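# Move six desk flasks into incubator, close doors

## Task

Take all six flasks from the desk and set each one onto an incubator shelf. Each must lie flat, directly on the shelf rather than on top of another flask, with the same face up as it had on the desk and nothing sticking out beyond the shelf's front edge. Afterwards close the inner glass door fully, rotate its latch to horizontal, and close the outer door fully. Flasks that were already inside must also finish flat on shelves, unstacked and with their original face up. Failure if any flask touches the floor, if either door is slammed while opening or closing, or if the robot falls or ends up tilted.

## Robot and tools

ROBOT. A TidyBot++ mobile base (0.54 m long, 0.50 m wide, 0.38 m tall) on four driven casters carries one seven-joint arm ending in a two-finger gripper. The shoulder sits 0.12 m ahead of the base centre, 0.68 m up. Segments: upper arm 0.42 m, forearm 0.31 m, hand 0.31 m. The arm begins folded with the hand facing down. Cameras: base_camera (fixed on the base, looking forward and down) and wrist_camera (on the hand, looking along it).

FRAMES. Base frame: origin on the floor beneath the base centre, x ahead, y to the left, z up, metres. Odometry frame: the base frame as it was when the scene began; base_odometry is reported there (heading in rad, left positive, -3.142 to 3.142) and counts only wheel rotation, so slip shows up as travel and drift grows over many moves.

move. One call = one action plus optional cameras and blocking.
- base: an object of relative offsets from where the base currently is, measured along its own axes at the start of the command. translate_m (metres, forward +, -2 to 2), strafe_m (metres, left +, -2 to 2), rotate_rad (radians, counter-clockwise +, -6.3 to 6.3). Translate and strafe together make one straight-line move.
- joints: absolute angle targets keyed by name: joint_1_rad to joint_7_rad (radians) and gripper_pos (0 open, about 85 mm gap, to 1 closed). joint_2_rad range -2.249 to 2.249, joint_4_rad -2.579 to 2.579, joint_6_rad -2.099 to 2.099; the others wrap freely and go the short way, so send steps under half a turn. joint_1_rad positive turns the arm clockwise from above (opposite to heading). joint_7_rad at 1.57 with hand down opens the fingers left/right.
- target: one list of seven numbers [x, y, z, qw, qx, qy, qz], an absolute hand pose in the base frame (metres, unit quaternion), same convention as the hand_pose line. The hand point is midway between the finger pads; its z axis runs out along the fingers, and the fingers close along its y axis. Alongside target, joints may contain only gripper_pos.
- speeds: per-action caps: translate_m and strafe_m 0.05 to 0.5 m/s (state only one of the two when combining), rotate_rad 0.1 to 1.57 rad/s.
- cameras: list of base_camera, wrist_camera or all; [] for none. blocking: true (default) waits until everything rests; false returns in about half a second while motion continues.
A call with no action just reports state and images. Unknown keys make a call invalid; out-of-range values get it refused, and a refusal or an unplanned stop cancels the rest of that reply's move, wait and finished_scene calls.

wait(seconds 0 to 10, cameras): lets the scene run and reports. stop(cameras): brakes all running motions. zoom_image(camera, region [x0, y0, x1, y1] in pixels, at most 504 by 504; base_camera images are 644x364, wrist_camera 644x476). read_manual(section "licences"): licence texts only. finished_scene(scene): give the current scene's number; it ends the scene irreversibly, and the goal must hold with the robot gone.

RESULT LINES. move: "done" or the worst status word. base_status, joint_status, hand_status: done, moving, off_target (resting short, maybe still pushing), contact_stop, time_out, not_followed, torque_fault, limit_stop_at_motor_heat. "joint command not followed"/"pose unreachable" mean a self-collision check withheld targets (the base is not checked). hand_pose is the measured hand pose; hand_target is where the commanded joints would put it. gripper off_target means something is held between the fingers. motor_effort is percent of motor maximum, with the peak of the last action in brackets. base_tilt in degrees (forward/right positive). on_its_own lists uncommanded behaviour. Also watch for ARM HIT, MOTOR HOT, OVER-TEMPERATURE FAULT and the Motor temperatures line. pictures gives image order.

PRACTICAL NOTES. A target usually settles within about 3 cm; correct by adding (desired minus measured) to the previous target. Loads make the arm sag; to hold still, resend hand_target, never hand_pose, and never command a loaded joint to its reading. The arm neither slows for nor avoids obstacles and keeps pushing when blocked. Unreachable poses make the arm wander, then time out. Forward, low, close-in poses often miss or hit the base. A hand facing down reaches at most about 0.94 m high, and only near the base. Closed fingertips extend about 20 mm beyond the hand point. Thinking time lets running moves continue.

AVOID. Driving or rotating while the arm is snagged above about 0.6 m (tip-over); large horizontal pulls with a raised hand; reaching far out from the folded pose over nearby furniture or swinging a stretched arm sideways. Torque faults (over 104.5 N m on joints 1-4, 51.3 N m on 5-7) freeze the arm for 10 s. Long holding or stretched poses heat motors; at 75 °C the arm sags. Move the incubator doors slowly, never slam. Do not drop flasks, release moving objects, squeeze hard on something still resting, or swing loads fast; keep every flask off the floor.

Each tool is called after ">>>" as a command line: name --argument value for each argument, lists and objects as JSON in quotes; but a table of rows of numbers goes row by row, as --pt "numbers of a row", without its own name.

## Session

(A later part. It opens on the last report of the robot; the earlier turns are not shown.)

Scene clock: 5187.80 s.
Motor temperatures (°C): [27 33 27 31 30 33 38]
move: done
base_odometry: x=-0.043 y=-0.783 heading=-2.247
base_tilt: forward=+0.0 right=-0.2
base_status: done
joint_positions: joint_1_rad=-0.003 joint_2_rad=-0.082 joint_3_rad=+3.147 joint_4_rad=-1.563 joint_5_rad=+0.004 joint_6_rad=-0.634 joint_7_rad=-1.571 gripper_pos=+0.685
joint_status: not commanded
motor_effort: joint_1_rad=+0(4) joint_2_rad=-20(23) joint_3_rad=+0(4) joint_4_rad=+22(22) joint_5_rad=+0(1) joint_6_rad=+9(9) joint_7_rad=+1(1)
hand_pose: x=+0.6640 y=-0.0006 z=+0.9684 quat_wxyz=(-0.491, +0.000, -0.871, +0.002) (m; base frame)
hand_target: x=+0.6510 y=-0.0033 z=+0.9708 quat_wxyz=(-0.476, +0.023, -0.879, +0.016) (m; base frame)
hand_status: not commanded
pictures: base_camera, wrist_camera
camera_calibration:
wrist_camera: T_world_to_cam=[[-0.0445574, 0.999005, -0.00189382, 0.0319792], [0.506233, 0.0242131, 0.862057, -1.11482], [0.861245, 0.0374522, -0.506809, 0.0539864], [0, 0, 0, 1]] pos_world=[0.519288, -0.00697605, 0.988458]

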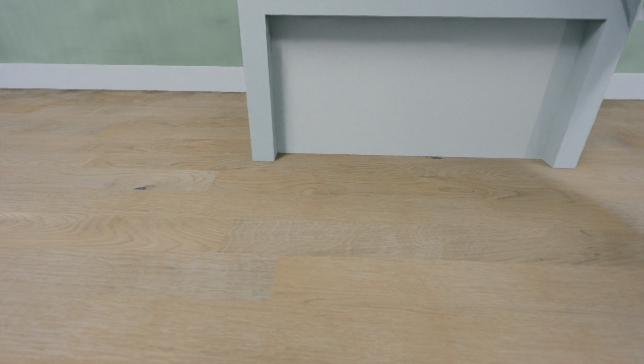

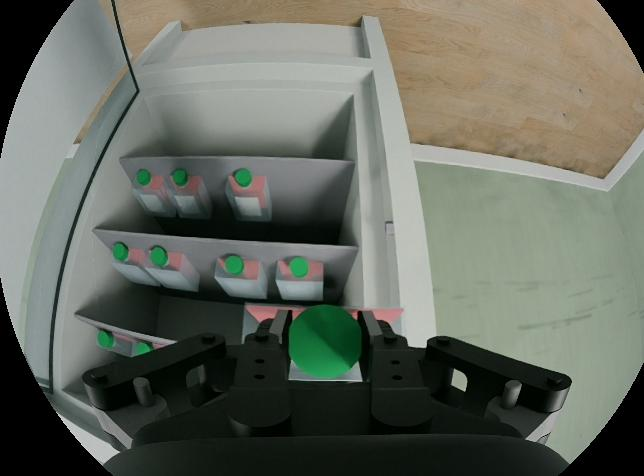

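>>> move --joints '{"joint_2_rad": -0.08, "joint_4_rad": -1.938, "joint_6_rad": -0.176}' --cameras '[]'

>>> move --joints '{"joint_2_rad": 0.055, "joint_4_rad": -2.2, "joint_6_rad": 0.221}' --cameras '[]'

>>> move --joints '{"joint_2_rad": 0.325, "joint_4_rad": -2.383, "joint_6_rad": 0.676}' --base '{"translate_m": 0.155, "strafe_m": -0.033, "rotate_rad": -0.011}' --speeds '{"translate_m": 0.1}' --cameras '["base_camera", "wrist_camera"]'

Scene clock: 5284.40 s.
Motor temperatures (°C): [27 33 27 31 30 33 38]
move: done
base_odometry: x=-0.043 y=-0.783 heading=-2.247
base_tilt: forward=+0.0 right=-0.2
base_status: not commanded
joint_positions: joint_1_rad=-0.003 joint_2_rad=-0.081 joint_3_rad=+3.147 joint_4_rad=-1.926 joint_5_rad=+0.004 joint_6_rad=-0.260 joint_7_rad=-1.571 gripper_pos=+0.685
joint_status: all done
motor_effort: joint_1_rad=+0(1) joint_2_rad=-19(21) joint_3_rad=+0(0) joint_4_rad=+21(23) joint_5_rad=-1(1) joint_6_rad=+9(9) joint_7_rad=+0(1)
hand_pose: x=+0.6556 y=-0.0001 z=+0.8577 quat_wxyz=(-0.495, +0.000, -0.869, +0.002) (m; base frame)
hand_target: x=+0.6654 y=-0.0034 z=+0.8731 quat_wxyz=(-0.526, +0.022, -0.850, +0.018) (m; base frame)
hand_status: not commanded
pictures: none
No camera images: "cameras" was empty.

Scene clock: 5286.07 s.
Motor temperatures (°C): [27 33 27 31 30 33 38]
move: done
base_odometry: x=-0.043 y=-0.783 heading=-2.247
base_tilt: forward=+0.0 right=-0.2
base_status: not commanded
joint_positions: joint_1_rad=-0.003 joint_2_rad=+0.058 joint_3_rad=+3.147 joint_4_rad=-2.191 joint_5_rad=+0.004 joint_6_rad=+0.137 joint_7_rad=-1.571 gripper_pos=+0.685
joint_status: all done
motor_effort: joint_1_rad=+0(1) joint_2_rad=-22(24) joint_3_rad=+0(0) joint_4_rad=+18(21) joint_5_rad=-1(1) joint_6_rad=+9(10) joint_7_rad=-1(1)
hand_pose: x=+0.6549 y=+0.0005 z=+0.7443 quat_wxyz=(-0.492, +0.001, -0.870, +0.001) (m; base frame)
hand_target: x=+0.6643 y=-0.0032 z=+0.7642 quat_wxyz=(-0.526, +0.022, -0.850, +0.018) (m; base frame)
hand_status: not commanded
pictures: none
No camera images: "cameras" was empty.

Scene clock: 5288.20 s.
Motor temperatures (°C): [27 33 27 31 30 33 38]
move: done
base_odometry: x=-0.166 y=-0.883 heading=-2.259
base_tilt: forward=+0.0 right=-0.2
base_status: done
joint_positions: joint_1_rad=-0.003 joint_2_rad=+0.332 joint_3_rad=+3.147 joint_4_rad=-2.372 joint_5_rad=+0.004 joint_6_rad=+0.594 joint_7_rad=-1.571 gripper_pos=+0.685
joint_status: all done
motor_effort: joint_1_rad=+0(2) joint_2_rad=-26(28) joint_3_rad=+0(2) joint_4_rad=+12(19) joint_5_rad=+0(1) joint_6_rad=+9(10) joint_7_rad=+0(1)
hand_pose: x=+0.6564 y=+0.0010 z=+0.6352 quat_wxyz=(-0.493, +0.002, -0.870, +0.001) (m; base frame)
hand_target: x=+0.6643 y=-0.0031 z=+0.6567 quat_wxyz=(-0.526, +0.023, -0.850, +0.019) (m; base frame)
hand_status: not commanded
pictures: base_camera, wrist_camera
camera_calibration:
wrist_camera: T_world_to_cam=[[-0.0488686, 0.998804, -0.00176914, 0.0320436], [0.50169, 0.0260778, 0.864654, -0.822469], [0.863666, 0.0413669, -0.502364, -0.112806], [0, 0, 0, 1]] pos_world=[0.511617, -0.00589061, 0.654538]

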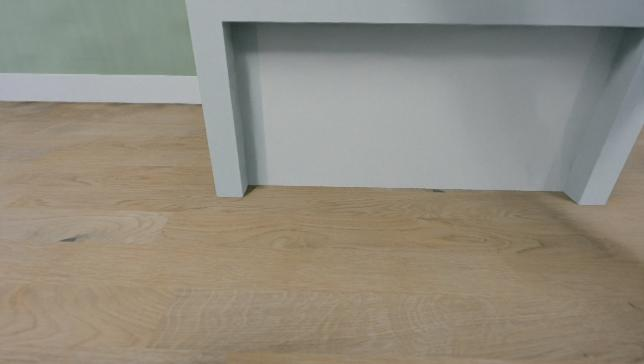

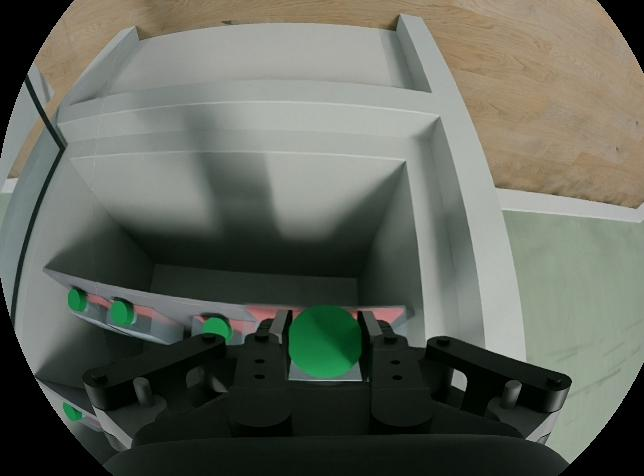

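>>> zoom_image --camera "base_camera" --region '[196, 176, 276, 216]'

>>> zoom_image --camera "base_camera" --region '[560, 182, 640, 222]'

Scaled by 6.300.

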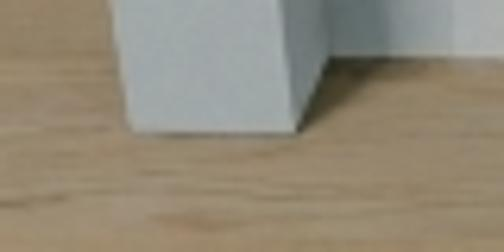

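Scaled by 6.300.

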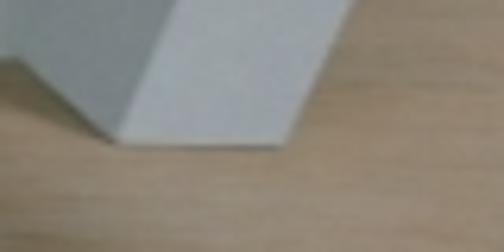

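>>> move --base '{"translate_m": 0.224, "strafe_m": 0.0106}' --speeds '{"translate_m": 0.1}' --cameras '["base_camera", "wrist_camera"]'

Scene clock: 5323.70 s.
Motor temperatures (°C): [27 33 27 31 30 33 38]
move: done
base_odometry: x=-0.300 y=-1.063 heading=-2.259
base_tilt: forward=+0.0 right=-0.2
base_status: done
joint_positions: joint_1_rad=-0.003 joint_2_rad=+0.333 joint_3_rad=+3.147 joint_4_rad=-2.376 joint_5_rad=+0.004 joint_6_rad=+0.596 joint_7_rad=-1.571 gripper_pos=+0.685
joint_status: not commanded
motor_effort: joint_1_rad=+0(1) joint_2_rad=-25(27) joint_3_rad=+0(1) joint_4_rad=+12(13) joint_5_rad=+0(1) joint_6_rad=+9(9) joint_7_rad=+0(2)
hand_pose: x=+0.6553 y=+0.0010 z=+0.6340 quat_wxyz=(-0.493, +0.002, -0.870, +0.001) (m; base frame)
hand_target: x=+0.6643 y=-0.0031 z=+0.6567 quat_wxyz=(-0.526, +0.023, -0.850, +0.019) (m; base frame)
hand_status: not commanded
pictures: base_camera, wrist_camera
camera_calibration:
wrist_camera: T_world_to_cam=[[-0.0488739, 0.998804, -0.00167697, 0.0319352], [0.503321, 0.0260789, 0.863706, -0.82132], [0.862716, 0.0413686, -0.503994, -0.110889], [0, 0, 0, 1]] pos_world=[0.510614, -0.00589062, 0.653545]

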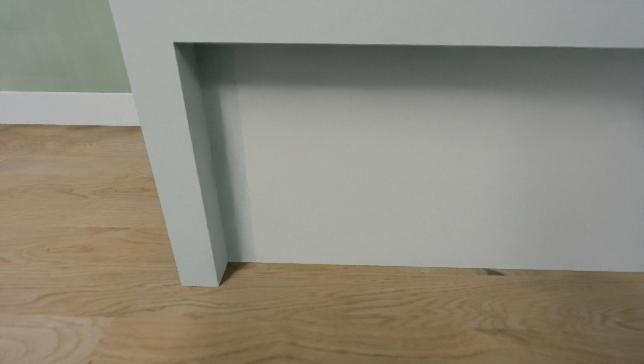

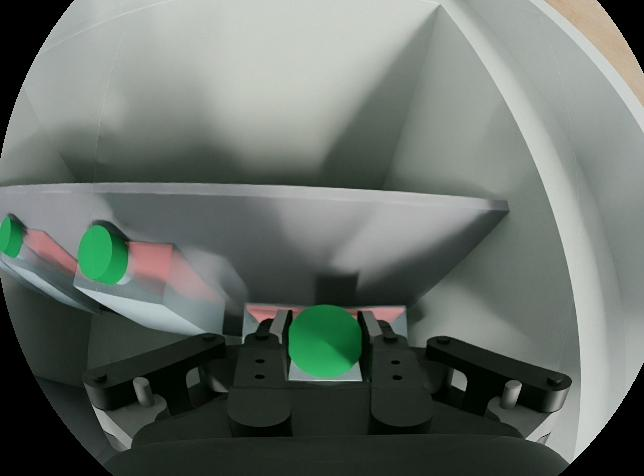

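>>> move --joints '{"joint_2_rad": 0.37, "joint_4_rad": -2.405, "joint_6_rad": 0.745}' --cameras '[]'

>>> move --joints '{"joint_2_rad": 0.4, "joint_4_rad": -2.42, "joint_6_rad": 0.79}' --cameras '["wrist_camera"]'

Scene clock: 5344.20 s.
Motor temperatures (°C): [27 33 27 31 30 33 38]
move: done
base_odometry: x=-0.300 y=-1.063 heading=-2.259
base_tilt: forward=+0.1 right=-0.2
base_status: not commanded
joint_positions: joint_1_rad=-0.003 joint_2_rad=+0.370 joint_3_rad=+3.147 joint_4_rad=-2.391 joint_5_rad=+0.004 joint_6_rad=+0.668 joint_7_rad=-1.571 gripper_pos=+0.685
joint_status: all done
motor_effort: joint_1_rad=+0(1) joint_2_rad=-26(28) joint_3_rad=+0(0) joint_4_rad=+11(12) joint_5_rad=+0(1) joint_6_rad=+9(9) joint_7_rad=+0(1)
hand_pose: x=+0.6578 y=+0.0011 z=+0.6268 quat_wxyz=(-0.500, +0.002, -0.866, +0.001) (m; base frame)
hand_target: x=+0.6630 y=-0.0030 z=+0.6426 quat_wxyz=(-0.527, +0.023, -0.849, +0.019) (m; base frame)
hand_status: not commanded
pictures: none
No camera images: "cameras" was empty.

Scene clock: 5344.90 s.
Motor temperatures (°C): [27 33 27 31 30 33 38]
move: done
base_odometry: x=-0.300 y=-1.063 heading=-2.259
base_tilt: forward=+0.0 right=-0.2
base_status: not commanded
joint_positions: joint_1_rad=-0.003 joint_2_rad=+0.399 joint_3_rad=+3.147 joint_4_rad=-2.405 joint_5_rad=+0.004 joint_6_rad=+0.714 joint_7_rad=-1.571 gripper_pos=+0.685
joint_status: all done
motor_effort: joint_1_rad=-1(1) joint_2_rad=-26(28) joint_3_rad=+0(0) joint_4_rad=+10(11) joint_5_rad=+0(1) joint_6_rad=+9(9) joint_7_rad=-1(1)
hand_pose: x=+0.6567 y=+0.0012 z=+0.6184 quat_wxyz=(-0.502, +0.002, -0.865, +0.001) (m; base frame)
hand_target: x=+0.6613 y=-0.0030 z=+0.6331 quat_wxyz=(-0.527, +0.023, -0.849, +0.019) (m; base frame)
hand_status: not commanded
pictures: wrist_camera
camera_calibration:
wrist_camera: T_world_to_cam=[[-0.0491386, 0.998788, -0.00264908, 0.0327031], [0.484992, 0.0261792, 0.874127, -0.802901], [0.873137, 0.0416686, -0.485691, -0.138056], [0, 0, 0, 1]] pos_world=[0.511549, -0.0058916, 0.634871]

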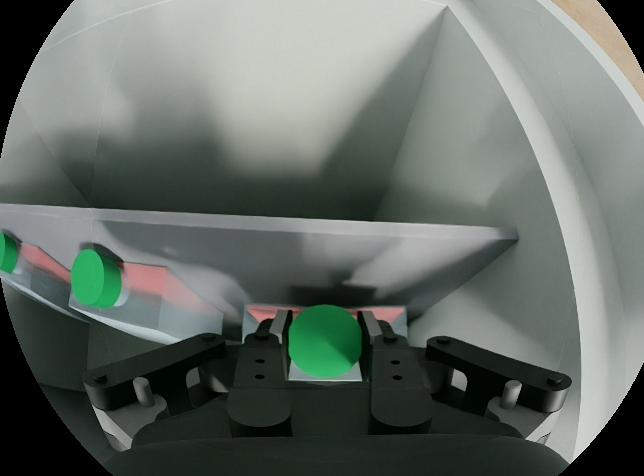

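>>> move --joints '{"joint_2_rad": 0.425, "joint_4_rad": -2.43, "joint_6_rad": 0.82}' --cameras '[]'

>>> move --joints '{"joint_2_rad": 0.45, "joint_4_rad": -2.44, "joint_6_rad": 0.845}' --cameras '["wrist_camera"]'

Scene clock: 5352.50 s.
Motor temperatures (°C): [27 33 27 31 30 33 38]
move: done
base_odometry: x=-0.300 y=-1.063 heading=-2.259
base_tilt: forward=+0.0 right=-0.3
base_status: not commanded
joint_positions: joint_1_rad=-0.003 joint_2_rad=+0.423 joint_3_rad=+3.147 joint_4_rad=-2.415 joint_5_rad=+0.004 joint_6_rad=+0.744 joint_7_rad=-1.571 gripper_pos=+0.685
joint_status: all done
motor_effort: joint_1_rad=-1(1) joint_2_rad=-26(28) joint_3_rad=+0(0) joint_4_rad=+10(11) joint_5_rad=+0(1) joint_6_rad=+9(9) joint_7_rad=+0(1)
hand_pose: x=+0.6555 y=+0.0012 z=+0.6099 quat_wxyz=(-0.500, +0.002, -0.866, +0.001) (m; base frame)
hand_target: x=+0.6598 y=-0.0030 z=+0.6242 quat_wxyz=(-0.525, +0.023, -0.850, +0.019) (m; base frame)
hand_status: not commanded
pictures: none
No camera images: "cameras" was empty.

Scene clock: 5353.17 s.
Motor temperatures (°C): [27 33 27 31 30 33 38]
move: done
base_odometry: x=-0.300 y=-1.063 heading=-2.259
base_tilt: forward=+0.0 right=-0.2
base_status: not commanded
joint_positions: joint_1_rad=-0.003 joint_2_rad=+0.446 joint_3_rad=+3.147 joint_4_rad=-2.424 joint_5_rad=+0.004 joint_6_rad=+0.769 joint_7_rad=-1.571 gripper_pos=+0.685
joint_status: all done
motor_effort: joint_1_rad=+0(1) joint_2_rad=-26(27) joint_3_rad=+0(0) joint_4_rad=+8(10) joint_5_rad=+0(1) joint_6_rad=+8(9) joint_7_rad=+0(1)
hand_pose: x=+0.6537 y=+0.0012 z=+0.6016 quat_wxyz=(-0.498, +0.002, -0.867, +0.001) (m; base frame)
hand_target: x=+0.6573 y=-0.0030 z=+0.6140 quat_wxyz=(-0.521, +0.024, -0.853, +0.019) (m; base frame)
hand_status: not commanded
pictures: wrist_camera
camera_calibration:
wrist_camera: T_world_to_cam=[[-0.0492976, 0.998782, -0.00222104, 0.0322404], [0.493157, 0.0262747, 0.869544, -0.789419], [0.868543, 0.0417711, -0.493851, -0.135673], [0, 0, 0, 1]] pos_world=[0.508735, -0.00579212, 0.619504]

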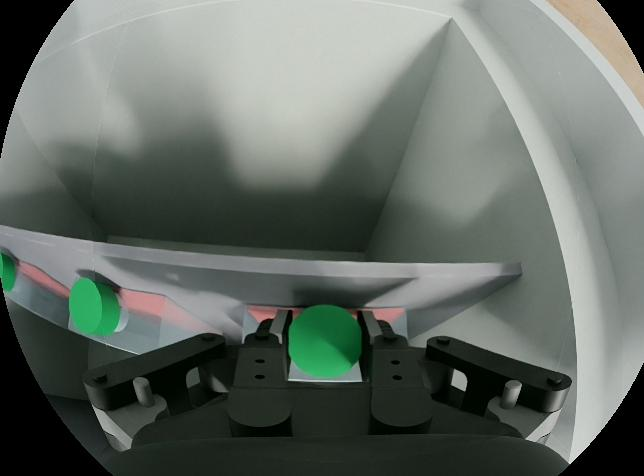

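>>> move --joints '{"joint_2_rad": 0.465, "joint_4_rad": -2.45, "joint_6_rad": 0.86}' --cameras '["wrist_camera"]'

Scene clock: 5359.40 s.
Motor temperatures (°C): [27 33 27 31 30 33 38]
move: done
base_odometry: x=-0.300 y=-1.063 heading=-2.259
base_tilt: forward=+0.0 right=-0.2
base_status: not commanded
joint_positions: joint_1_rad=-0.003 joint_2_rad=+0.452 joint_3_rad=+3.147 joint_4_rad=-2.430 joint_5_rad=+0.004 joint_6_rad=+0.790 joint_7_rad=-1.571 gripper_pos=+0.685
joint_status: all done
motor_effort: joint_1_rad=-1(1) joint_2_rad=-26(26) joint_3_rad=+0(1) joint_4_rad=+8(9) joint_5_rad=+0(1) joint_6_rad=+8(9) joint_7_rad=+1(1)
hand_pose: x=+0.6536 y=+0.0013 z=+0.6014 quat_wxyz=(-0.501, +0.002, -0.865, +0.001) (m; base frame)
hand_target: x=+0.6539 y=-0.0030 z=+0.6066 quat_wxyz=(-0.517, +0.024, -0.856, +0.019) (m; base frame)
hand_status: not commanded
pictures: wrist_camera
camera_calibration:
wrist_camera: T_world_to_cam=[[-0.0493658, 0.998777, -0.00256886, 0.0324732], [0.486198, 0.0262774, 0.873454, -0.787002], [0.872453, 0.0418697, -0.4869, -0.142365], [0, 0, 0, 1]] pos_world=[0.508448, -0.00579235, 0.618176]

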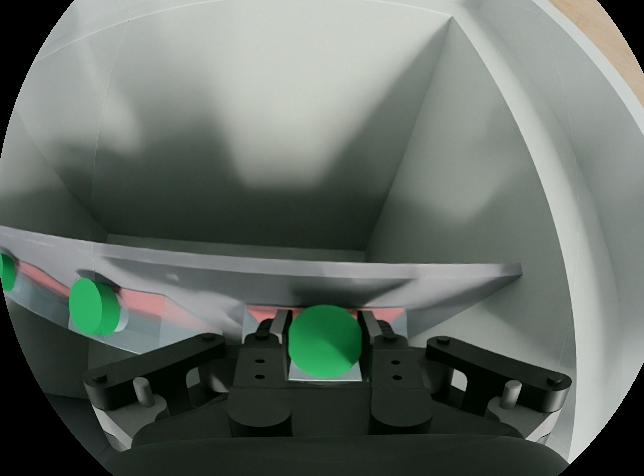

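>>> move --joints '{"joint_2_rad": 0.453, "joint_4_rad": -2.442, "joint_6_rad": 0.855}' --cameras '[]'

>>> move --joints '{"gripper_pos": 0.5}' --cameras '["wrist_camera"]'

Scene clock: 5365.20 s.
Motor temperatures (°C): [27 33 27 31 30 33 38]
move: done
base_odometry: x=-0.300 y=-1.063 heading=-2.259
base_tilt: forward=+0.0 right=-0.2
base_status: not commanded
joint_positions: joint_1_rad=-0.003 joint_2_rad=+0.452 joint_3_rad=+3.147 joint_4_rad=-2.430 joint_5_rad=+0.004 joint_6_rad=+0.790 joint_7_rad=-1.571 gripper_pos=+0.685
joint_status: all done
motor_effort: joint_1_rad=-1(1) joint_2_rad=-26(26) joint_3_rad=+0(1) joint_4_rad=+8(9) joint_5_rad=+0(1) joint_6_rad=+8(8) joint_7_rad=+0(1)
hand_pose: x=+0.6536 y=+0.0013 z=+0.6014 quat_wxyz=(-0.501, +0.002, -0.865, +0.001) (m; base frame)
hand_target: x=+0.6576 y=-0.0030 z=+0.6145 quat_wxyz=(-0.523, +0.024, -0.852, +0.019) (m; base frame)
hand_status: not commanded
pictures: none
No camera images: "cameras" was empty.

Scene clock: 5365.90 s.
Motor temperatures (°C): [27 33 27 31 30 33 38]
move: done
base_odometry: x=-0.300 y=-1.063 heading=-2.259
base_tilt: forward=+0.1 right=-0.2
base_status: not commanded
joint_positions: joint_1_rad=-0.003 joint_2_rad=+0.452 joint_3_rad=+3.147 joint_4_rad=-2.430 joint_5_rad=+0.004 joint_6_rad=+0.790 joint_7_rad=-1.571 gripper_pos=+0.500
joint_status: all done
motor_effort: joint_1_rad=+0(1) joint_2_rad=-26(27) joint_3_rad=+0(1) joint_4_rad=+9(9) joint_5_rad=-1(1) joint_6_rad=+8(8) joint_7_rad=+0(1)
hand_pose: x=+0.6536 y=+0.0013 z=+0.6014 quat_wxyz=(-0.501, +0.002, -0.865, +0.001) (m; base frame)
hand_target: x=+0.6576 y=-0.0030 z=+0.6145 quat_wxyz=(-0.523, +0.024, -0.852, +0.019) (m; base frame)
hand_status: not commanded
pictures: wrist_camera
camera_calibration:
wrist_camera: T_world_to_cam=[[-0.0493634, 0.998778, -0.00256475, 0.0324695], [0.486198, 0.0262727, 0.873454, -0.787002], [0.872453, 0.0418697, -0.4869, -0.142365], [0, 0, 0, 1]] pos_world=[0.508448, -0.00579234, 0.618176]

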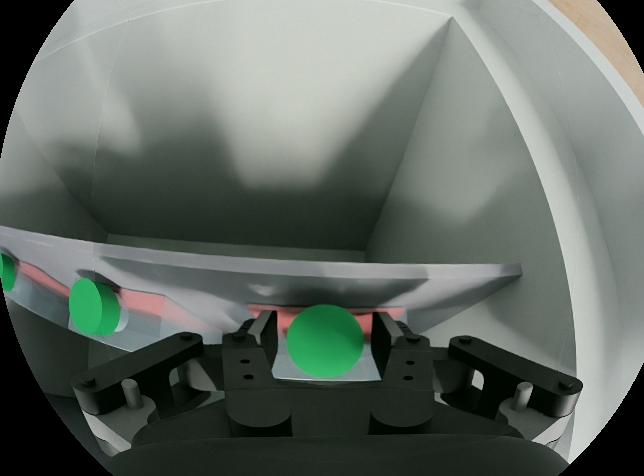

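Released flat. Back out slowly.

>>> move --base '{"translate_m": -0.07}' --speeds '{"translate_m": 0.08}' --cameras '[]'

>>> move --base '{"translate_m": -0.3}' --speeds '{"translate_m": 0.3}' --cameras '["wrist_camera"]'

Scene clock: 5371.07 s.
Motor temperatures (°C): [27 33 27 31 30 33 38]
move: done
base_odometry: x=-0.255 y=-1.009 heading=-2.259
base_tilt: forward=+0.0 right=-0.2
base_status: done
joint_positions: joint_1_rad=-0.003 joint_2_rad=+0.453 joint_3_rad=+3.147 joint_4_rad=-2.432 joint_5_rad=+0.004 joint_6_rad=+0.790 joint_7_rad=-1.571 gripper_pos=+0.500
joint_status: not commanded
motor_effort: joint_1_rad=+0(1) joint_2_rad=-26(28) joint_3_rad=+0(1) joint_4_rad=+8(10) joint_5_rad=+0(1) joint_6_rad=+8(8) joint_7_rad=+0(1)
hand_pose: x=+0.6526 y=+0.0013 z=+0.6003 quat_wxyz=(-0.500, +0.002, -0.866, +0.001) (m; base frame)
hand_target: x=+0.6576 y=-0.0030 z=+0.6145 quat_wxyz=(-0.523, +0.024, -0.852, +0.019) (m; base frame)
hand_status: not commanded
pictures: none
No camera images: "cameras" was empty.

Scene clock: 5372.93 s.
Motor temperatures (°C): [27 33 27 31 30 33 38]
move: done
base_odometry: x=-0.065 y=-0.778 heading=-2.259
base_tilt: forward=+0.0 right=-0.2
base_status: done
joint_positions: joint_1_rad=-0.003 joint_2_rad=+0.454 joint_3_rad=+3.147 joint_4_rad=-2.434 joint_5_rad=+0.004 joint_6_rad=+0.790 joint_7_rad=-1.571 gripper_pos=+0.500
joint_status: not commanded
motor_effort: joint_1_rad=+0(1) joint_2_rad=-26(28) joint_3_rad=+0(1) joint_4_rad=+9(10) joint_5_rad=-1(1) joint_6_rad=+8(9) joint_7_rad=+0(1)
hand_pose: x=+0.6516 y=+0.0013 z=+0.5989 quat_wxyz=(-0.498, +0.002, -0.867, +0.001) (m; base frame)
hand_target: x=+0.6576 y=-0.0030 z=+0.6145 quat_wxyz=(-0.523, +0.024, -0.852, +0.019) (m; base frame)
hand_status: not commanded
pictures: wrist_camera
camera_calibration:
wrist_camera: T_world_to_cam=[[-0.049379, 0.998778, -0.00226818, 0.0321959], [0.491512, 0.0262769, 0.870474, -0.785462], [0.86947, 0.0418683, -0.492209, -0.136732], [0, 0, 0, 1]] pos_world=[0.506538, -0.00579235, 0.616497]

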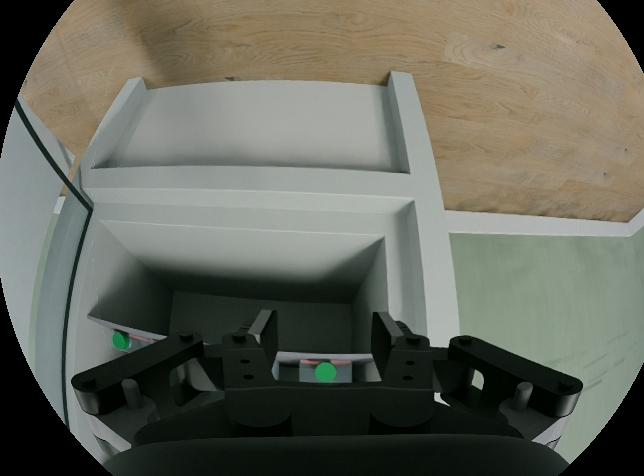

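>>> move --base '{"translate_m": -1.53, "strafe_m": 0.642, "rotate_rad": 1.562}' --speeds '{"translate_m": 0.4, "rotate_rad": 0.5}' --joints '{"joint_2_rad": -0.155, "joint_4_rad": -1.3, "joint_6_rad": -0.86, "gripper_pos": 0.3}' --cameras '["base_camera", "wrist_camera"]'

Scene clock: 5430.33 s.
Motor temperatures (°C): [27 33 27 30 30 33 38]
move: done
base_odometry: x=+1.404 y=-0.004 heading=-0.697
base_tilt: forward=+0.0 right=-0.2
base_status: done
joint_positions: joint_1_rad=+0.000 joint_2_rad=-0.140 joint_3_rad=+3.148 joint_4_rad=-1.319 joint_5_rad=+0.004 joint_6_rad=-0.780 joint_7_rad=-1.571 gripper_pos=+0.300
joint_status: all done
motor_effort: joint_1_rad=+0(4) joint_2_rad=-15(31) joint_3_rad=+0(3) joint_4_rad=+19(21) joint_5_rad=+0(1) joint_6_rad=+8(9) joint_7_rad=+0(1)
hand_pose: x=+0.6388 y=-0.0029 z=+1.1008 quat_wxyz=(-0.557, -0.002, -0.830, +0.003) (m; base frame)
hand_target: x=+0.6228 y=-0.0034 z=+1.0964 quat_wxyz=(-0.538, +0.022, -0.843, +0.018) (m; base frame)
hand_status: not commanded
pictures: base_camera, wrist_camera
camera_calibration:
wrist_camera: T_world_to_cam=[[-0.0392666, 0.999193, -0.00843421, 0.0371604], [0.366426, 0.0222516, 0.930181, -1.20179], [0.929618, 0.0334345, -0.367004, -0.0546706], [0, 0, 0, 1]] pos_world=[0.492648, -0.00856086, 1.09813]

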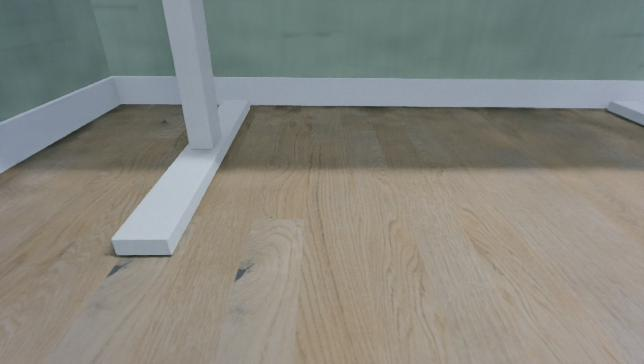

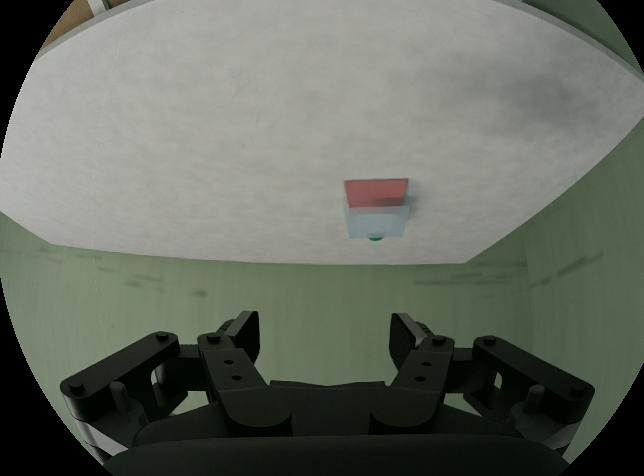

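>>> move --base '{"translate_m": 0.193, "strafe_m": -0.042, "rotate_rad": 0.148}' --speeds '{"translate_m": 0.15, "rotate_rad": 0.3}' --joints '{"joint_4_rad": -0.64, "joint_6_rad": -1.49, "joint_7_rad": 1.546}' --cameras '[]'

>>> move --joints '{"joint_2_rad": 0.305}' --cameras '["base_camera", "wrist_camera"]'

Scene clock: 5508.50 s.
Motor temperatures (°C): [27 32 27 31 30 33 38]
move: done
base_odometry: x=+1.525 y=-0.160 heading=-0.548
base_tilt: forward=+0.0 right=-0.2
base_status: done
joint_positions: joint_1_rad=+0.000 joint_2_rad=-0.144 joint_3_rad=+3.148 joint_4_rad=-0.659 joint_5_rad=+0.004 joint_6_rad=-1.409 joint_7_rad=+1.480 gripper_pos=+0.300
joint_status: all done
motor_effort: joint_1_rad=-1(2) joint_2_rad=-8(17) joint_3_rad=+0(2) joint_4_rad=+12(21) joint_5_rad=-1(1) joint_6_rad=+8(9) joint_7_rad=-1(2)
hand_pose: x=+0.5056 y=-0.0026 z=+1.2641 quat_wxyz=(-0.023, +0.819, -0.041, +0.571) (m; base frame)
hand_target: x=+0.4869 y=-0.0024 z=+1.2532 quat_wxyz=(-0.005, +0.835, -0.014, +0.551) (m; base frame)
hand_status: not commanded
pictures: none
No camera images: "cameras" was empty.

Scene clock: 5510.37 s.
Motor temperatures (°C): [27 32 27 31 30 33 38]
move: done
base_odometry: x=+1.525 y=-0.160 heading=-0.548
base_tilt: forward=+0.0 right=-0.2
base_status: not commanded
joint_positions: joint_1_rad=+0.000 joint_2_rad=+0.322 joint_3_rad=+3.148 joint_4_rad=-0.650 joint_5_rad=+0.004 joint_6_rad=-1.410 joint_7_rad=+1.483 gripper_pos=+0.300
joint_status: all done
motor_effort: joint_1_rad=+0(1) joint_2_rad=-30(36) joint_3_rad=+0(1) joint_4_rad=+17(19) joint_5_rad=+0(1) joint_6_rad=+6(9) joint_7_rad=+0(1)
hand_pose: x=+0.7261 y=-0.0026 z=+1.0325 quat_wxyz=(-0.012, +0.928, -0.044, +0.371) (m; base frame)
hand_target: x=+0.7023 y=-0.0024 z=+1.0305 quat_wxyz=(-0.002, +0.938, -0.015, +0.346) (m; base frame)
hand_status: not commanded
pictures: base_camera, wrist_camera
camera_calibration:
wrist_camera: T_world_to_cam=[[-0.0832205, -0.996484, -0.00965642, 0.0677336], [-0.732006, 0.0677023, -0.677926, 1.28773], [0.676197, -0.0493488, -0.735066, 0.402919], [0, 0, 0, 1]] pos_world=[0.675813, 0.000196561, 1.16982]

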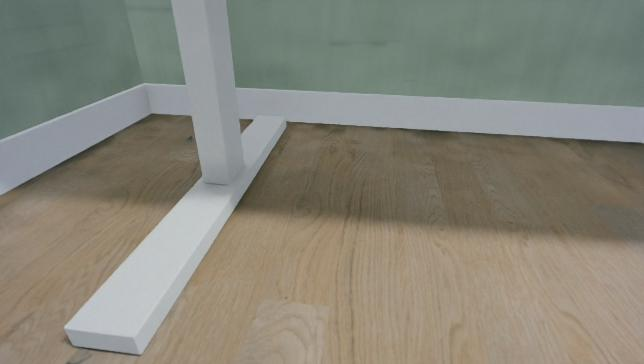

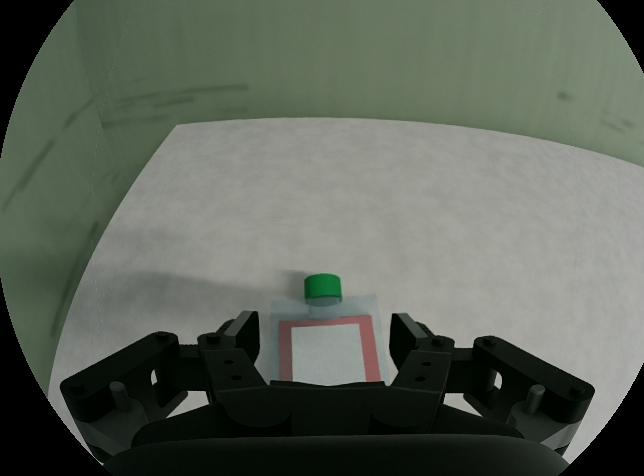

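>>> move --base '{"translate_m": 0.037, "strafe_m": 0.003}' --speeds '{"translate_m": 0.1}' --joints '{"joint_2_rad": 0.375, "joint_4_rad": -0.56, "joint_6_rad": -1.685, "joint_7_rad": 1.606}' --cameras '["wrist_camera"]'

Scene clock: 5529.13 s.
Motor temperatures (°C): [27 33 27 31 30 33 38]
move: done
base_odometry: x=+1.558 y=-0.177 heading=-0.548
base_tilt: forward=+0.0 right=-0.2
base_status: done
joint_positions: joint_1_rad=+0.000 joint_2_rad=+0.386 joint_3_rad=+3.148 joint_4_rad=-0.577 joint_5_rad=+0.004 joint_6_rad=-1.605 joint_7_rad=+1.543 gripper_pos=+0.300
joint_status: all done
motor_effort: joint_1_rad=-1(2) joint_2_rad=-32(36) joint_3_rad=+0(1) joint_4_rad=+16(17) joint_5_rad=+0(1) joint_6_rad=+5(7) joint_7_rad=-1(1)
hand_pose: x=+0.7044 y=-0.0024 z=+0.9897 quat_wxyz=(+0.000, +0.959, -0.016, +0.283) (m; base frame)
hand_target: x=+0.6812 y=-0.0021 z=+0.9901 quat_wxyz=(+0.007, +0.966, +0.014, +0.258) (m; base frame)
hand_status: not commanded
pictures: wrist_camera
camera_calibration:
wrist_camera: T_world_to_cam=[[-0.0342089, -0.998715, 0.0373995, -0.0153383], [-0.846854, 0.00909455, -0.531747, 1.17898], [0.530724, -0.0498625, -0.846077, 0.59841], [0, 0, 0, 1]] pos_world=[0.680305, 0.00379735, 1.13379]

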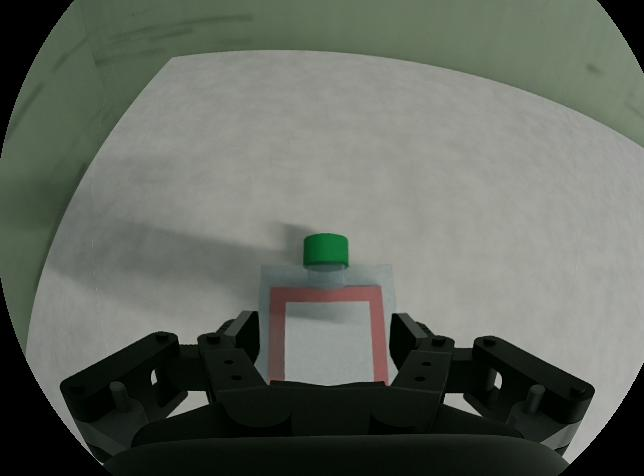

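>>> move --joints '{"joint_2_rad": 0.435, "joint_4_rad": -0.661, "joint_6_rad": -1.364}' --cameras '["wrist_camera"]'

Scene clock: 5540.13 s.
Motor temperatures (°C): [27 33 27 31 30 33 38]
move: done
base_odometry: x=+1.558 y=-0.177 heading=-0.548
base_tilt: forward=+0.1 right=-0.2
base_status: not commanded
joint_positions: joint_1_rad=+0.000 joint_2_rad=+0.439 joint_3_rad=+3.148 joint_4_rad=-0.647 joint_5_rad=+0.004 joint_6_rad=-1.424 joint_7_rad=+1.544 gripper_pos=+0.300
joint_status: all done
motor_effort: joint_1_rad=+0(1) joint_2_rad=-33(38) joint_3_rad=+0(1) joint_4_rad=+15(19) joint_5_rad=+0(1) joint_6_rad=+4(6) joint_7_rad=+0(1)
hand_pose: x=+0.7599 y=-0.0026 z=+0.9581 quat_wxyz=(+0.000, +0.950, -0.015, +0.311) (m; base frame)
hand_target: x=+0.7721 y=-0.0026 z=+0.9653 quat_wxyz=(+0.009, +0.942, +0.014, +0.334) (m; base frame)
hand_status: not commanded
pictures: wrist_camera
camera_calibration:
wrist_camera: T_world_to_cam=[[-0.0343268, -0.998719, 0.0371674, -0.0121381], [-0.814444, 0.00640062, -0.580207, 1.23087], [0.579226, -0.0501874, -0.81362, 0.474376], [0, 0, 0, 1]] pos_world=[0.727284, 0.00380685, 1.10057]

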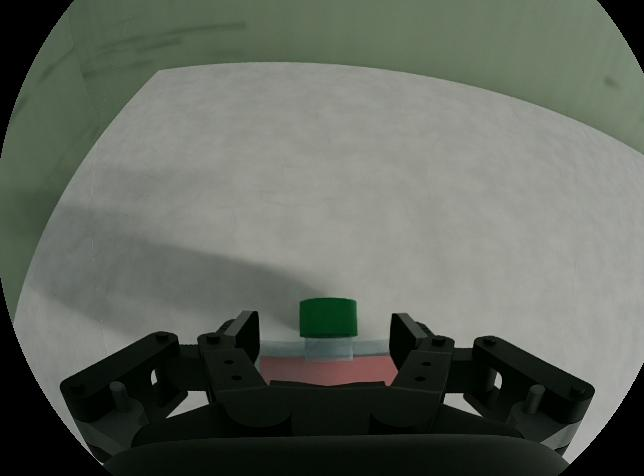

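>>> move --joints '{"joint_2_rad": 0.474, "joint_4_rad": -0.694, "joint_6_rad": -1.315}' --cameras '["wrist_camera"]'

Scene clock: 5545.90 s.
Motor temperatures (°C): [27 33 27 31 30 33 38]
move: done
base_odometry: x=+1.558 y=-0.177 heading=-0.548
base_tilt: forward=+0.1 right=-0.2
base_status: not commanded
joint_positions: joint_1_rad=+0.000 joint_2_rad=+0.443 joint_3_rad=+3.148 joint_4_rad=-0.661 joint_5_rad=+0.004 joint_6_rad=-1.377 joint_7_rad=+1.545 gripper_pos=+0.300
joint_status: all done
motor_effort: joint_1_rad=+0(1) joint_2_rad=-30(33) joint_3_rad=+0(1) joint_4_rad=+14(16) joint_5_rad=-1(1) joint_6_rad=+4(6) joint_7_rad=+0(1)
hand_pose: x=+0.7712 y=-0.0026 z=+0.9578 quat_wxyz=(+0.000, +0.946, -0.015, +0.325) (m; base frame)
hand_target: x=+0.7909 y=-0.0027 z=+0.9332 quat_wxyz=(+0.009, +0.946, +0.014, +0.323) (m; base frame)
hand_status: not commanded
pictures: wrist_camera
camera_calibration:
wrist_camera: T_world_to_cam=[[-0.0347334, -0.99872, 0.0367822, -0.0111153], [-0.797274, 0.00549762, -0.603592, 1.24903], [0.602617, -0.0502903, -0.796444, 0.433041], [0, 0, 0, 1]] pos_world=[0.734473, 0.00381002, 1.09921]

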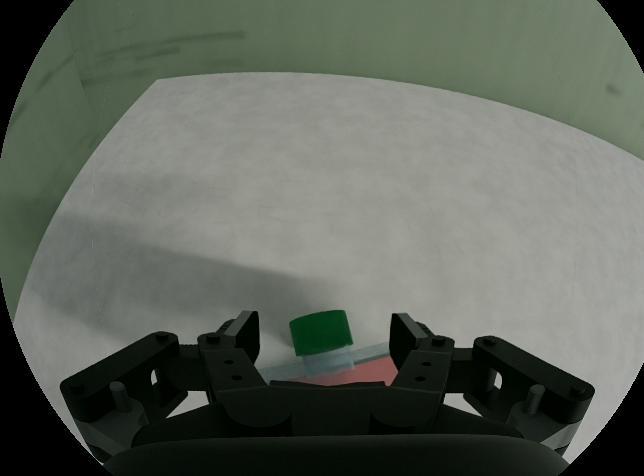

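>>> move --joints '{"joint_2_rad": 0.41, "joint_4_rad": -0.641, "joint_6_rad": -1.385}' --cameras '["wrist_camera"]'

Scene clock: 5553.87 s.
Motor temperatures (°C): [27 33 27 31 30 33 38]
move: done
base_odometry: x=+1.558 y=-0.177 heading=-0.548
base_tilt: forward=+0.0 right=-0.2
base_status: not commanded
joint_positions: joint_1_rad=+0.000 joint_2_rad=+0.441 joint_3_rad=+3.148 joint_4_rad=-0.659 joint_5_rad=+0.004 joint_6_rad=-1.377 joint_7_rad=+1.545 gripper_pos=+0.300
joint_status: all done
motor_effort: joint_1_rad=-1(1) joint_2_rad=-36(37) joint_3_rad=-1(1) joint_4_rad=+17(19) joint_5_rad=+1(1) joint_6_rad=+6(7) joint_7_rad=+0(1)
hand_pose: x=+0.7708 y=-0.0026 z=+0.9598 quat_wxyz=(+0.000, +0.945, -0.015, +0.326) (m; base frame)
hand_target: x=+0.7615 y=-0.0026 z=+0.9868 quat_wxyz=(+0.009, +0.938, +0.013, +0.345) (m; base frame)
hand_status: not commanded
pictures: wrist_camera
camera_calibration:
wrist_camera: T_world_to_cam=[[-0.0348672, -0.998719, 0.036662, -0.010983], [-0.795165, 0.00550159, -0.606368, 1.25104], [0.60539, -0.0502947, -0.794338, 0.430695], [0, 0, 0, 1]] pos_world=[0.73366, 0.00381001, 1.10111]

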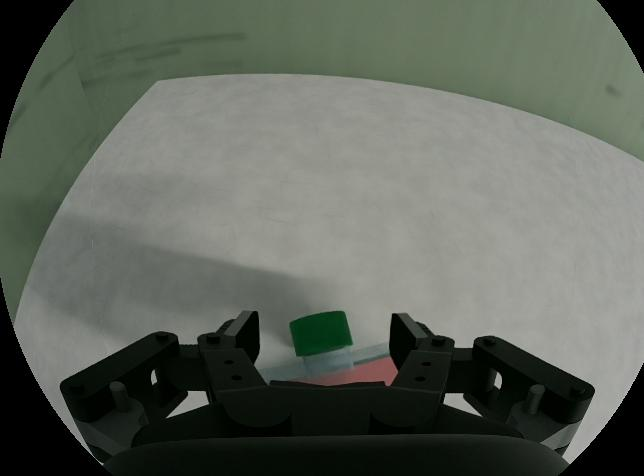

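>>> move --joints '{"joint_2_rad": 0.385, "joint_4_rad": -0.60, "joint_6_rad": -1.45}' --cameras '["wrist_camera"]'

Scene clock: 5558.17 s.
Motor temperatures (°C): [27 33 27 31 30 33 38]
move: done
base_odometry: x=+1.558 y=-0.177 heading=-0.548
base_tilt: forward=+0.0 right=-0.2
base_status: not commanded
joint_positions: joint_1_rad=+0.000 joint_2_rad=+0.408 joint_3_rad=+3.148 joint_4_rad=-0.620 joint_5_rad=+0.004 joint_6_rad=-1.399 joint_7_rad=+1.545 gripper_pos=+0.300
joint_status: all done
motor_effort: joint_1_rad=+0(1) joint_2_rad=-33(38) joint_3_rad=+0(0) joint_4_rad=+17(19) joint_5_rad=+0(1) joint_6_rad=+6(6) joint_7_rad=+0(1)
hand_pose: x=+0.7593 y=-0.0026 z=+0.9954 quat_wxyz=(-0.001, +0.937, -0.015, +0.350) (m; base frame)
hand_target: x=+0.7412 y=-0.0025 z=+1.0088 quat_wxyz=(+0.009, +0.938, +0.013, +0.346) (m; base frame)
hand_status: not commanded
pictures: wrist_camera
camera_calibration:
wrist_camera: T_world_to_cam=[[-0.0366703, -0.998719, 0.0348547, -0.00951807], [-0.763523, 0.00549793, -0.645758, 1.27861], [0.644739, -0.0502925, -0.762747, 0.404546], [0, 0, 0, 1]] pos_world=[0.715071, 0.00381002, 1.13457]

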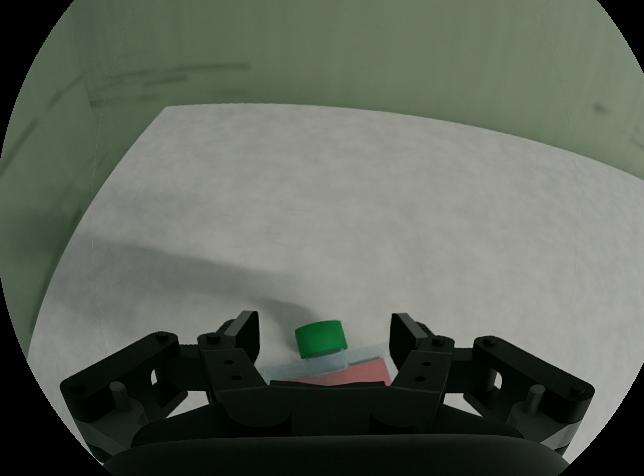

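>>> move --base '{"translate_m": 0.03, "strafe_m": -0.162, "rotate_rad": 0.22}' --speeds '{"translate_m": 0.1, "rotate_rad": 0.2}' --cameras '["wrist_camera"]'

Scene clock: 5614.10 s.
Motor temperatures (°C): [27 33 27 31 30 33 38]
move: done
base_odometry: x=+1.499 y=-0.331 heading=-0.327
base_tilt: forward=+0.1 right=-0.2
base_status: done
joint_positions: joint_1_rad=+0.000 joint_2_rad=+0.408 joint_3_rad=+3.148 joint_4_rad=-0.620 joint_5_rad=+0.004 joint_6_rad=-1.399 joint_7_rad=+1.545 gripper_pos=+0.300
joint_status: not commanded
motor_effort: joint_1_rad=+0(4) joint_2_rad=-33(35) joint_3_rad=+0(2) joint_4_rad=+17(18) joint_5_rad=+0(1) joint_6_rad=+6(7) joint_7_rad=+0(1)
hand_pose: x=+0.7593 y=-0.0027 z=+0.9954 quat_wxyz=(+0.000, +0.937, -0.015, +0.350) (m; base frame)
hand_target: x=+0.7412 y=-0.0025 z=+1.0088 quat_wxyz=(+0.009, +0.938, +0.013, +0.346) (m; base frame)
hand_status: not commanded
pictures: wrist_camera
camera_calibration:
wrist_camera: T_world_to_cam=[[-0.036811, -0.998714, 0.0348652, -0.00952928], [-0.763519, 0.00559851, -0.645761, 1.27861], [0.644736, -0.0503914, -0.762743, 0.404539], [0, 0, 0, 1]] pos_world=[0.715072, 0.00370991, 1.13457]

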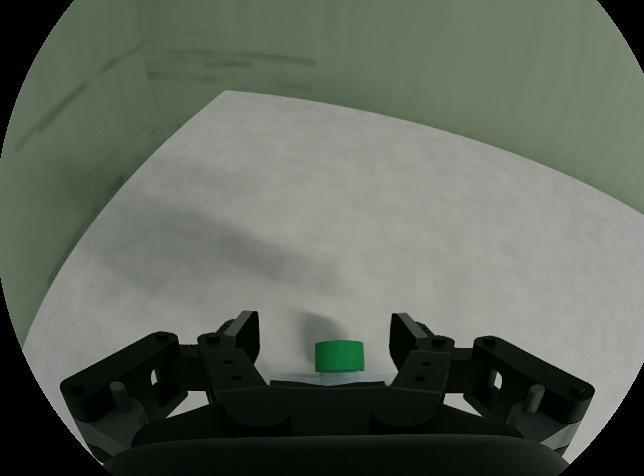

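>>> move --base '{"translate_m": 0.008, "strafe_m": -0.0075}' --speeds '{"translate_m": 0.05}' --joints '{"joint_2_rad": 0.51, "joint_4_rad": -0.516, "joint_6_rad": -1.518}' --cameras '["wrist_camera"]'

Scene clock: 5648.03 s.
Motor temperatures (°C): [27 34 27 31 30 33 38]
move: done
base_odometry: x=+1.504 y=-0.341 heading=-0.328
base_tilt: forward=+0.0 right=-0.2
base_status: done
joint_positions: joint_1_rad=+0.000 joint_2_rad=+0.520 joint_3_rad=+3.148 joint_4_rad=-0.537 joint_5_rad=+0.004 joint_6_rad=-1.439 joint_7_rad=+1.545 gripper_pos=+0.300
joint_status: all done
motor_effort: joint_1_rad=+0(4) joint_2_rad=-37(41) joint_3_rad=+0(1) joint_4_rad=+17(19) joint_5_rad=-1(1) joint_6_rad=+6(7) joint_7_rad=+0(1)
hand_pose: x=+0.7893 y=-0.0029 z=+0.9532 quat_wxyz=(+0.000, +0.948, -0.015, +0.318) (m; base frame)
hand_target: x=+0.7685 y=-0.0023 z=+0.9546 quat_wxyz=(+0.008, +0.956, +0.014, +0.294) (m; base frame)
hand_status: not commanded
pictures: wrist_camera
camera_calibration:
wrist_camera: T_world_to_cam=[[-0.0348208, -0.998692, 0.037443, -0.0111217], [-0.805937, 0.00590592, -0.591972, 1.25656], [0.590976, -0.0507896, -0.805089, 0.435878], [0, 0, 0, 1]] pos_world=[0.75473, 0.00360978, 1.09519]

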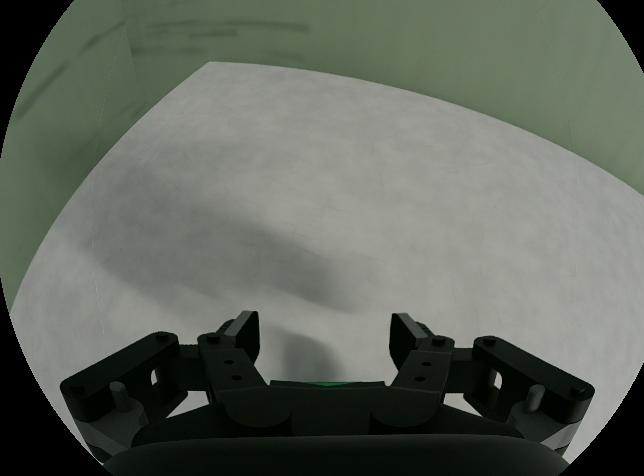

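>>> move --joints '{"joint_2_rad": 0.475, "joint_4_rad": -0.664, "joint_6_rad": -1.294}' --cameras '["wrist_camera"]'

Scene clock: 5657.60 s.
Motor temperatures (°C): [27 34 27 31 30 33 38]
move: done
base_odometry: x=+1.504 y=-0.341 heading=-0.328
base_tilt: forward=+0.1 right=-0.2
base_status: not commanded
joint_positions: joint_1_rad=+0.000 joint_2_rad=+0.507 joint_3_rad=+3.148 joint_4_rad=-0.648 joint_5_rad=+0.004 joint_6_rad=-1.362 joint_7_rad=+1.545 gripper_pos=+0.300
joint_status: all done
motor_effort: joint_1_rad=+0(1) joint_2_rad=-38(40) joint_3_rad=+0(1) joint_4_rad=+17(19) joint_5_rad=+0(1) joint_6_rad=+5(6) joint_7_rad=+0(1)
hand_pose: x=+0.7929 y=-0.0030 z=+0.9237 quat_wxyz=(+0.000, +0.952, -0.015, +0.307) (m; base frame)
hand_target: x=+0.7996 y=-0.0027 z=+0.9511 quat_wxyz=(+0.009, +0.938, +0.014, +0.347) (m; base frame)
hand_status: not commanded
pictures: wrist_camera
camera_calibration:
wrist_camera: T_world_to_cam=[[-0.0338165, -0.998698, 0.038203, -0.0115846], [-0.819176, 0.00579934, -0.573513, 1.23542], [0.572544, -0.0506892, -0.818305, 0.436859], [0, 0, 0, 1]] pos_world=[0.761513, 0.00340991, 1.06645]

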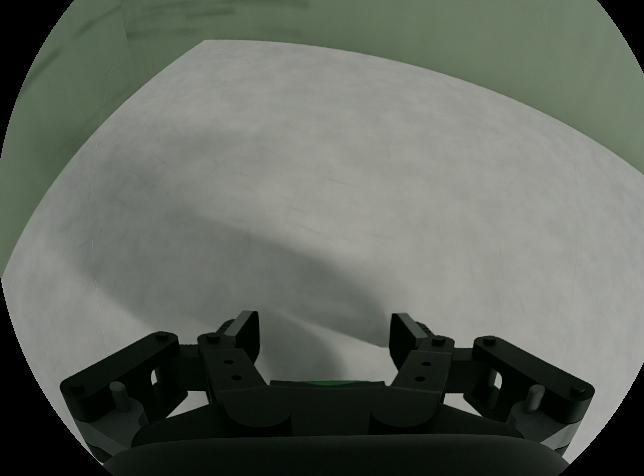

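>>> move --base '{"translate_m": -0.008}' --speeds '{"translate_m": 0.05}' --cameras '[]'

>>> move --joints '{"gripper_pos": 0.8}' --cameras '["wrist_camera"]'

Scene clock: 5664.90 s.
Motor temperatures (°C): [27 34 27 31 30 33 38]
move: done
base_odometry: x=+1.496 y=-0.339 heading=-0.328
base_tilt: forward=+0.1 right=-0.2
base_status: done
joint_positions: joint_1_rad=+0.000 joint_2_rad=+0.500 joint_3_rad=+3.148 joint_4_rad=-0.649 joint_5_rad=+0.004 joint_6_rad=-1.362 joint_7_rad=+1.545 gripper_pos=+0.300
joint_status: not commanded
motor_effort: joint_1_rad=+0(2) joint_2_rad=-37(43) joint_3_rad=+0(1) joint_4_rad=+18(19) joint_5_rad=+0(1) joint_6_rad=+6(6) joint_7_rad=+0(1)
hand_pose: x=+0.7912 y=-0.0030 z=+0.9282 quat_wxyz=(+0.000, +0.951, -0.015, +0.310) (m; base frame)
hand_target: x=+0.7996 y=-0.0027 z=+0.9511 quat_wxyz=(+0.009, +0.938, +0.014, +0.347) (m; base frame)
hand_status: not commanded
pictures: none
No camera images: "cameras" was empty.

Scene clock: 5665.73 s.
Motor temperatures (°C): [27 34 27 31 30 33 38]
move: off_target
base_odometry: x=+1.496 y=-0.339 heading=-0.328
base_tilt: forward=+0.0 right=-0.2
base_status: not commanded
joint_positions: joint_1_rad=+0.000 joint_2_rad=+0.498 joint_3_rad=+3.148 joint_4_rad=-0.650 joint_5_rad=+0.004 joint_6_rad=-1.361 joint_7_rad=+1.545 gripper_pos=+0.703
joint_status: gripper_pos off_target (ended at +0.703, target +0.800)
motor_effort: joint_1_rad=+0(1) joint_2_rad=-38(38) joint_3_rad=+0(1) joint_4_rad=+18(18) joint_5_rad=+0(1) joint_6_rad=+6(6) joint_7_rad=-1(1)
hand_pose: x=+0.7908 y=-0.0030 z=+0.9291 quat_wxyz=(+0.000, +0.950, -0.015, +0.311) (m; base frame)
hand_target: x=+0.7996 y=-0.0027 z=+0.9511 quat_wxyz=(+0.009, +0.938, +0.014, +0.347) (m; base frame)
hand_status: not commanded
pictures: wrist_camera
camera_calibration:
wrist_camera: T_world_to_cam=[[-0.0341285, -0.998698, 0.0379271, -0.0113569], [-0.814543, 0.00580619, -0.580074, 1.23922], [0.579098, -0.0506902, -0.813681, 0.432965], [0, 0, 0, 1]] pos_world=[0.758283, 0.00340989, 1.07157]

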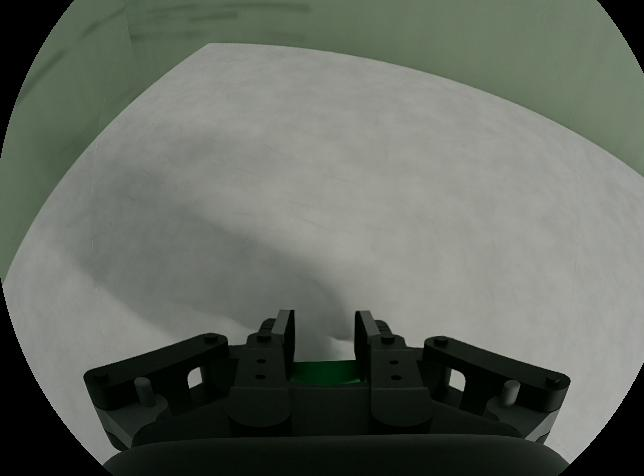

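>>> move --joints '{"joint_2_rad": 0.458}' --cameras '[]'

>>> move --base '{"translate_m": -0.2}' --speeds '{"translate_m": 0.12}' --cameras '["wrist_camera", "base_camera"]'

Scene clock: 5681.03 s.
Motor temperatures (°C): [27 34 27 31 30 33 38]
move: done
base_odometry: x=+1.496 y=-0.339 heading=-0.328
base_tilt: forward=+0.0 right=-0.1
base_status: not commanded
joint_positions: joint_1_rad=+0.000 joint_2_rad=+0.490 joint_3_rad=+3.148 joint_4_rad=-0.650 joint_5_rad=+0.004 joint_6_rad=-1.361 joint_7_rad=+1.545 gripper_pos=+0.703
joint_status: all done
motor_effort: joint_1_rad=+0(1) joint_2_rad=-37(40) joint_3_rad=-1(1) joint_4_rad=+19(19) joint_5_rad=+0(1) joint_6_rad=+6(6) joint_7_rad=+0(1)
hand_pose: x=+0.7887 y=-0.0030 z=+0.9346 quat_wxyz=(+0.000, +0.949, -0.015, +0.315) (m; base frame)
hand_target: x=+0.7949 y=-0.0027 z=+0.9627 quat_wxyz=(+0.009, +0.935, +0.014, +0.355) (m; base frame)
hand_status: not commanded
pictures: none
No camera images: "cameras" was empty.

Scene clock: 5683.30 s.
Motor temperatures (°C): [27 34 27 31 30 33 38]
move: done
base_odometry: x=+1.307 y=-0.274 heading=-0.328
base_tilt: forward=+0.0 right=-0.2
base_status: done
joint_positions: joint_1_rad=+0.000 joint_2_rad=+0.482 joint_3_rad=+3.148 joint_4_rad=-0.650 joint_5_rad=+0.004 joint_6_rad=-1.361 joint_7_rad=+1.545 gripper_pos=+0.703
joint_status: not commanded
motor_effort: joint_1_rad=+0(1) joint_2_rad=-38(42) joint_3_rad=+0(1) joint_4_rad=+18(19) joint_5_rad=+0(1) joint_6_rad=+6(7) joint_7_rad=-1(1)
hand_pose: x=+0.7865 y=-0.0030 z=+0.9400 quat_wxyz=(+0.000, +0.948, -0.015, +0.318) (m; base frame)
hand_target: x=+0.7949 y=-0.0027 z=+0.9627 quat_wxyz=(+0.009, +0.935, +0.014, +0.355) (m; base frame)
hand_status: not commanded
pictures: base_camera, wrist_camera
camera_calibration:
wrist_camera: T_world_to_cam=[[-0.034738, -0.998698, 0.037366, -0.010907], [-0.805003, 0.00580471, -0.593242, 1.24694], [0.592252, -0.0506878, -0.804157, 0.424971], [0, 0, 0, 1]] pos_world=[0.751723, 0.00340989, 1.08189]

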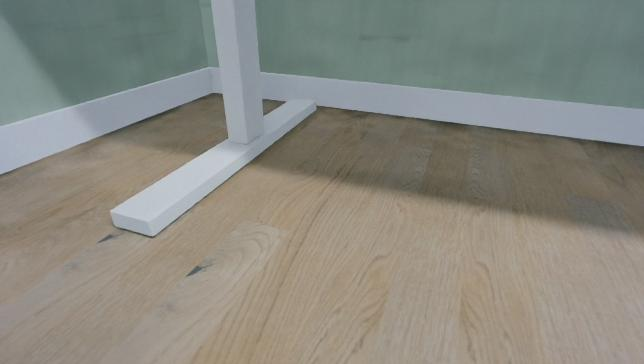

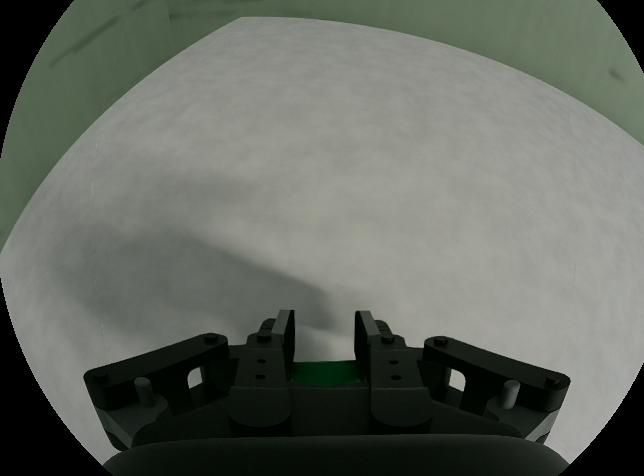

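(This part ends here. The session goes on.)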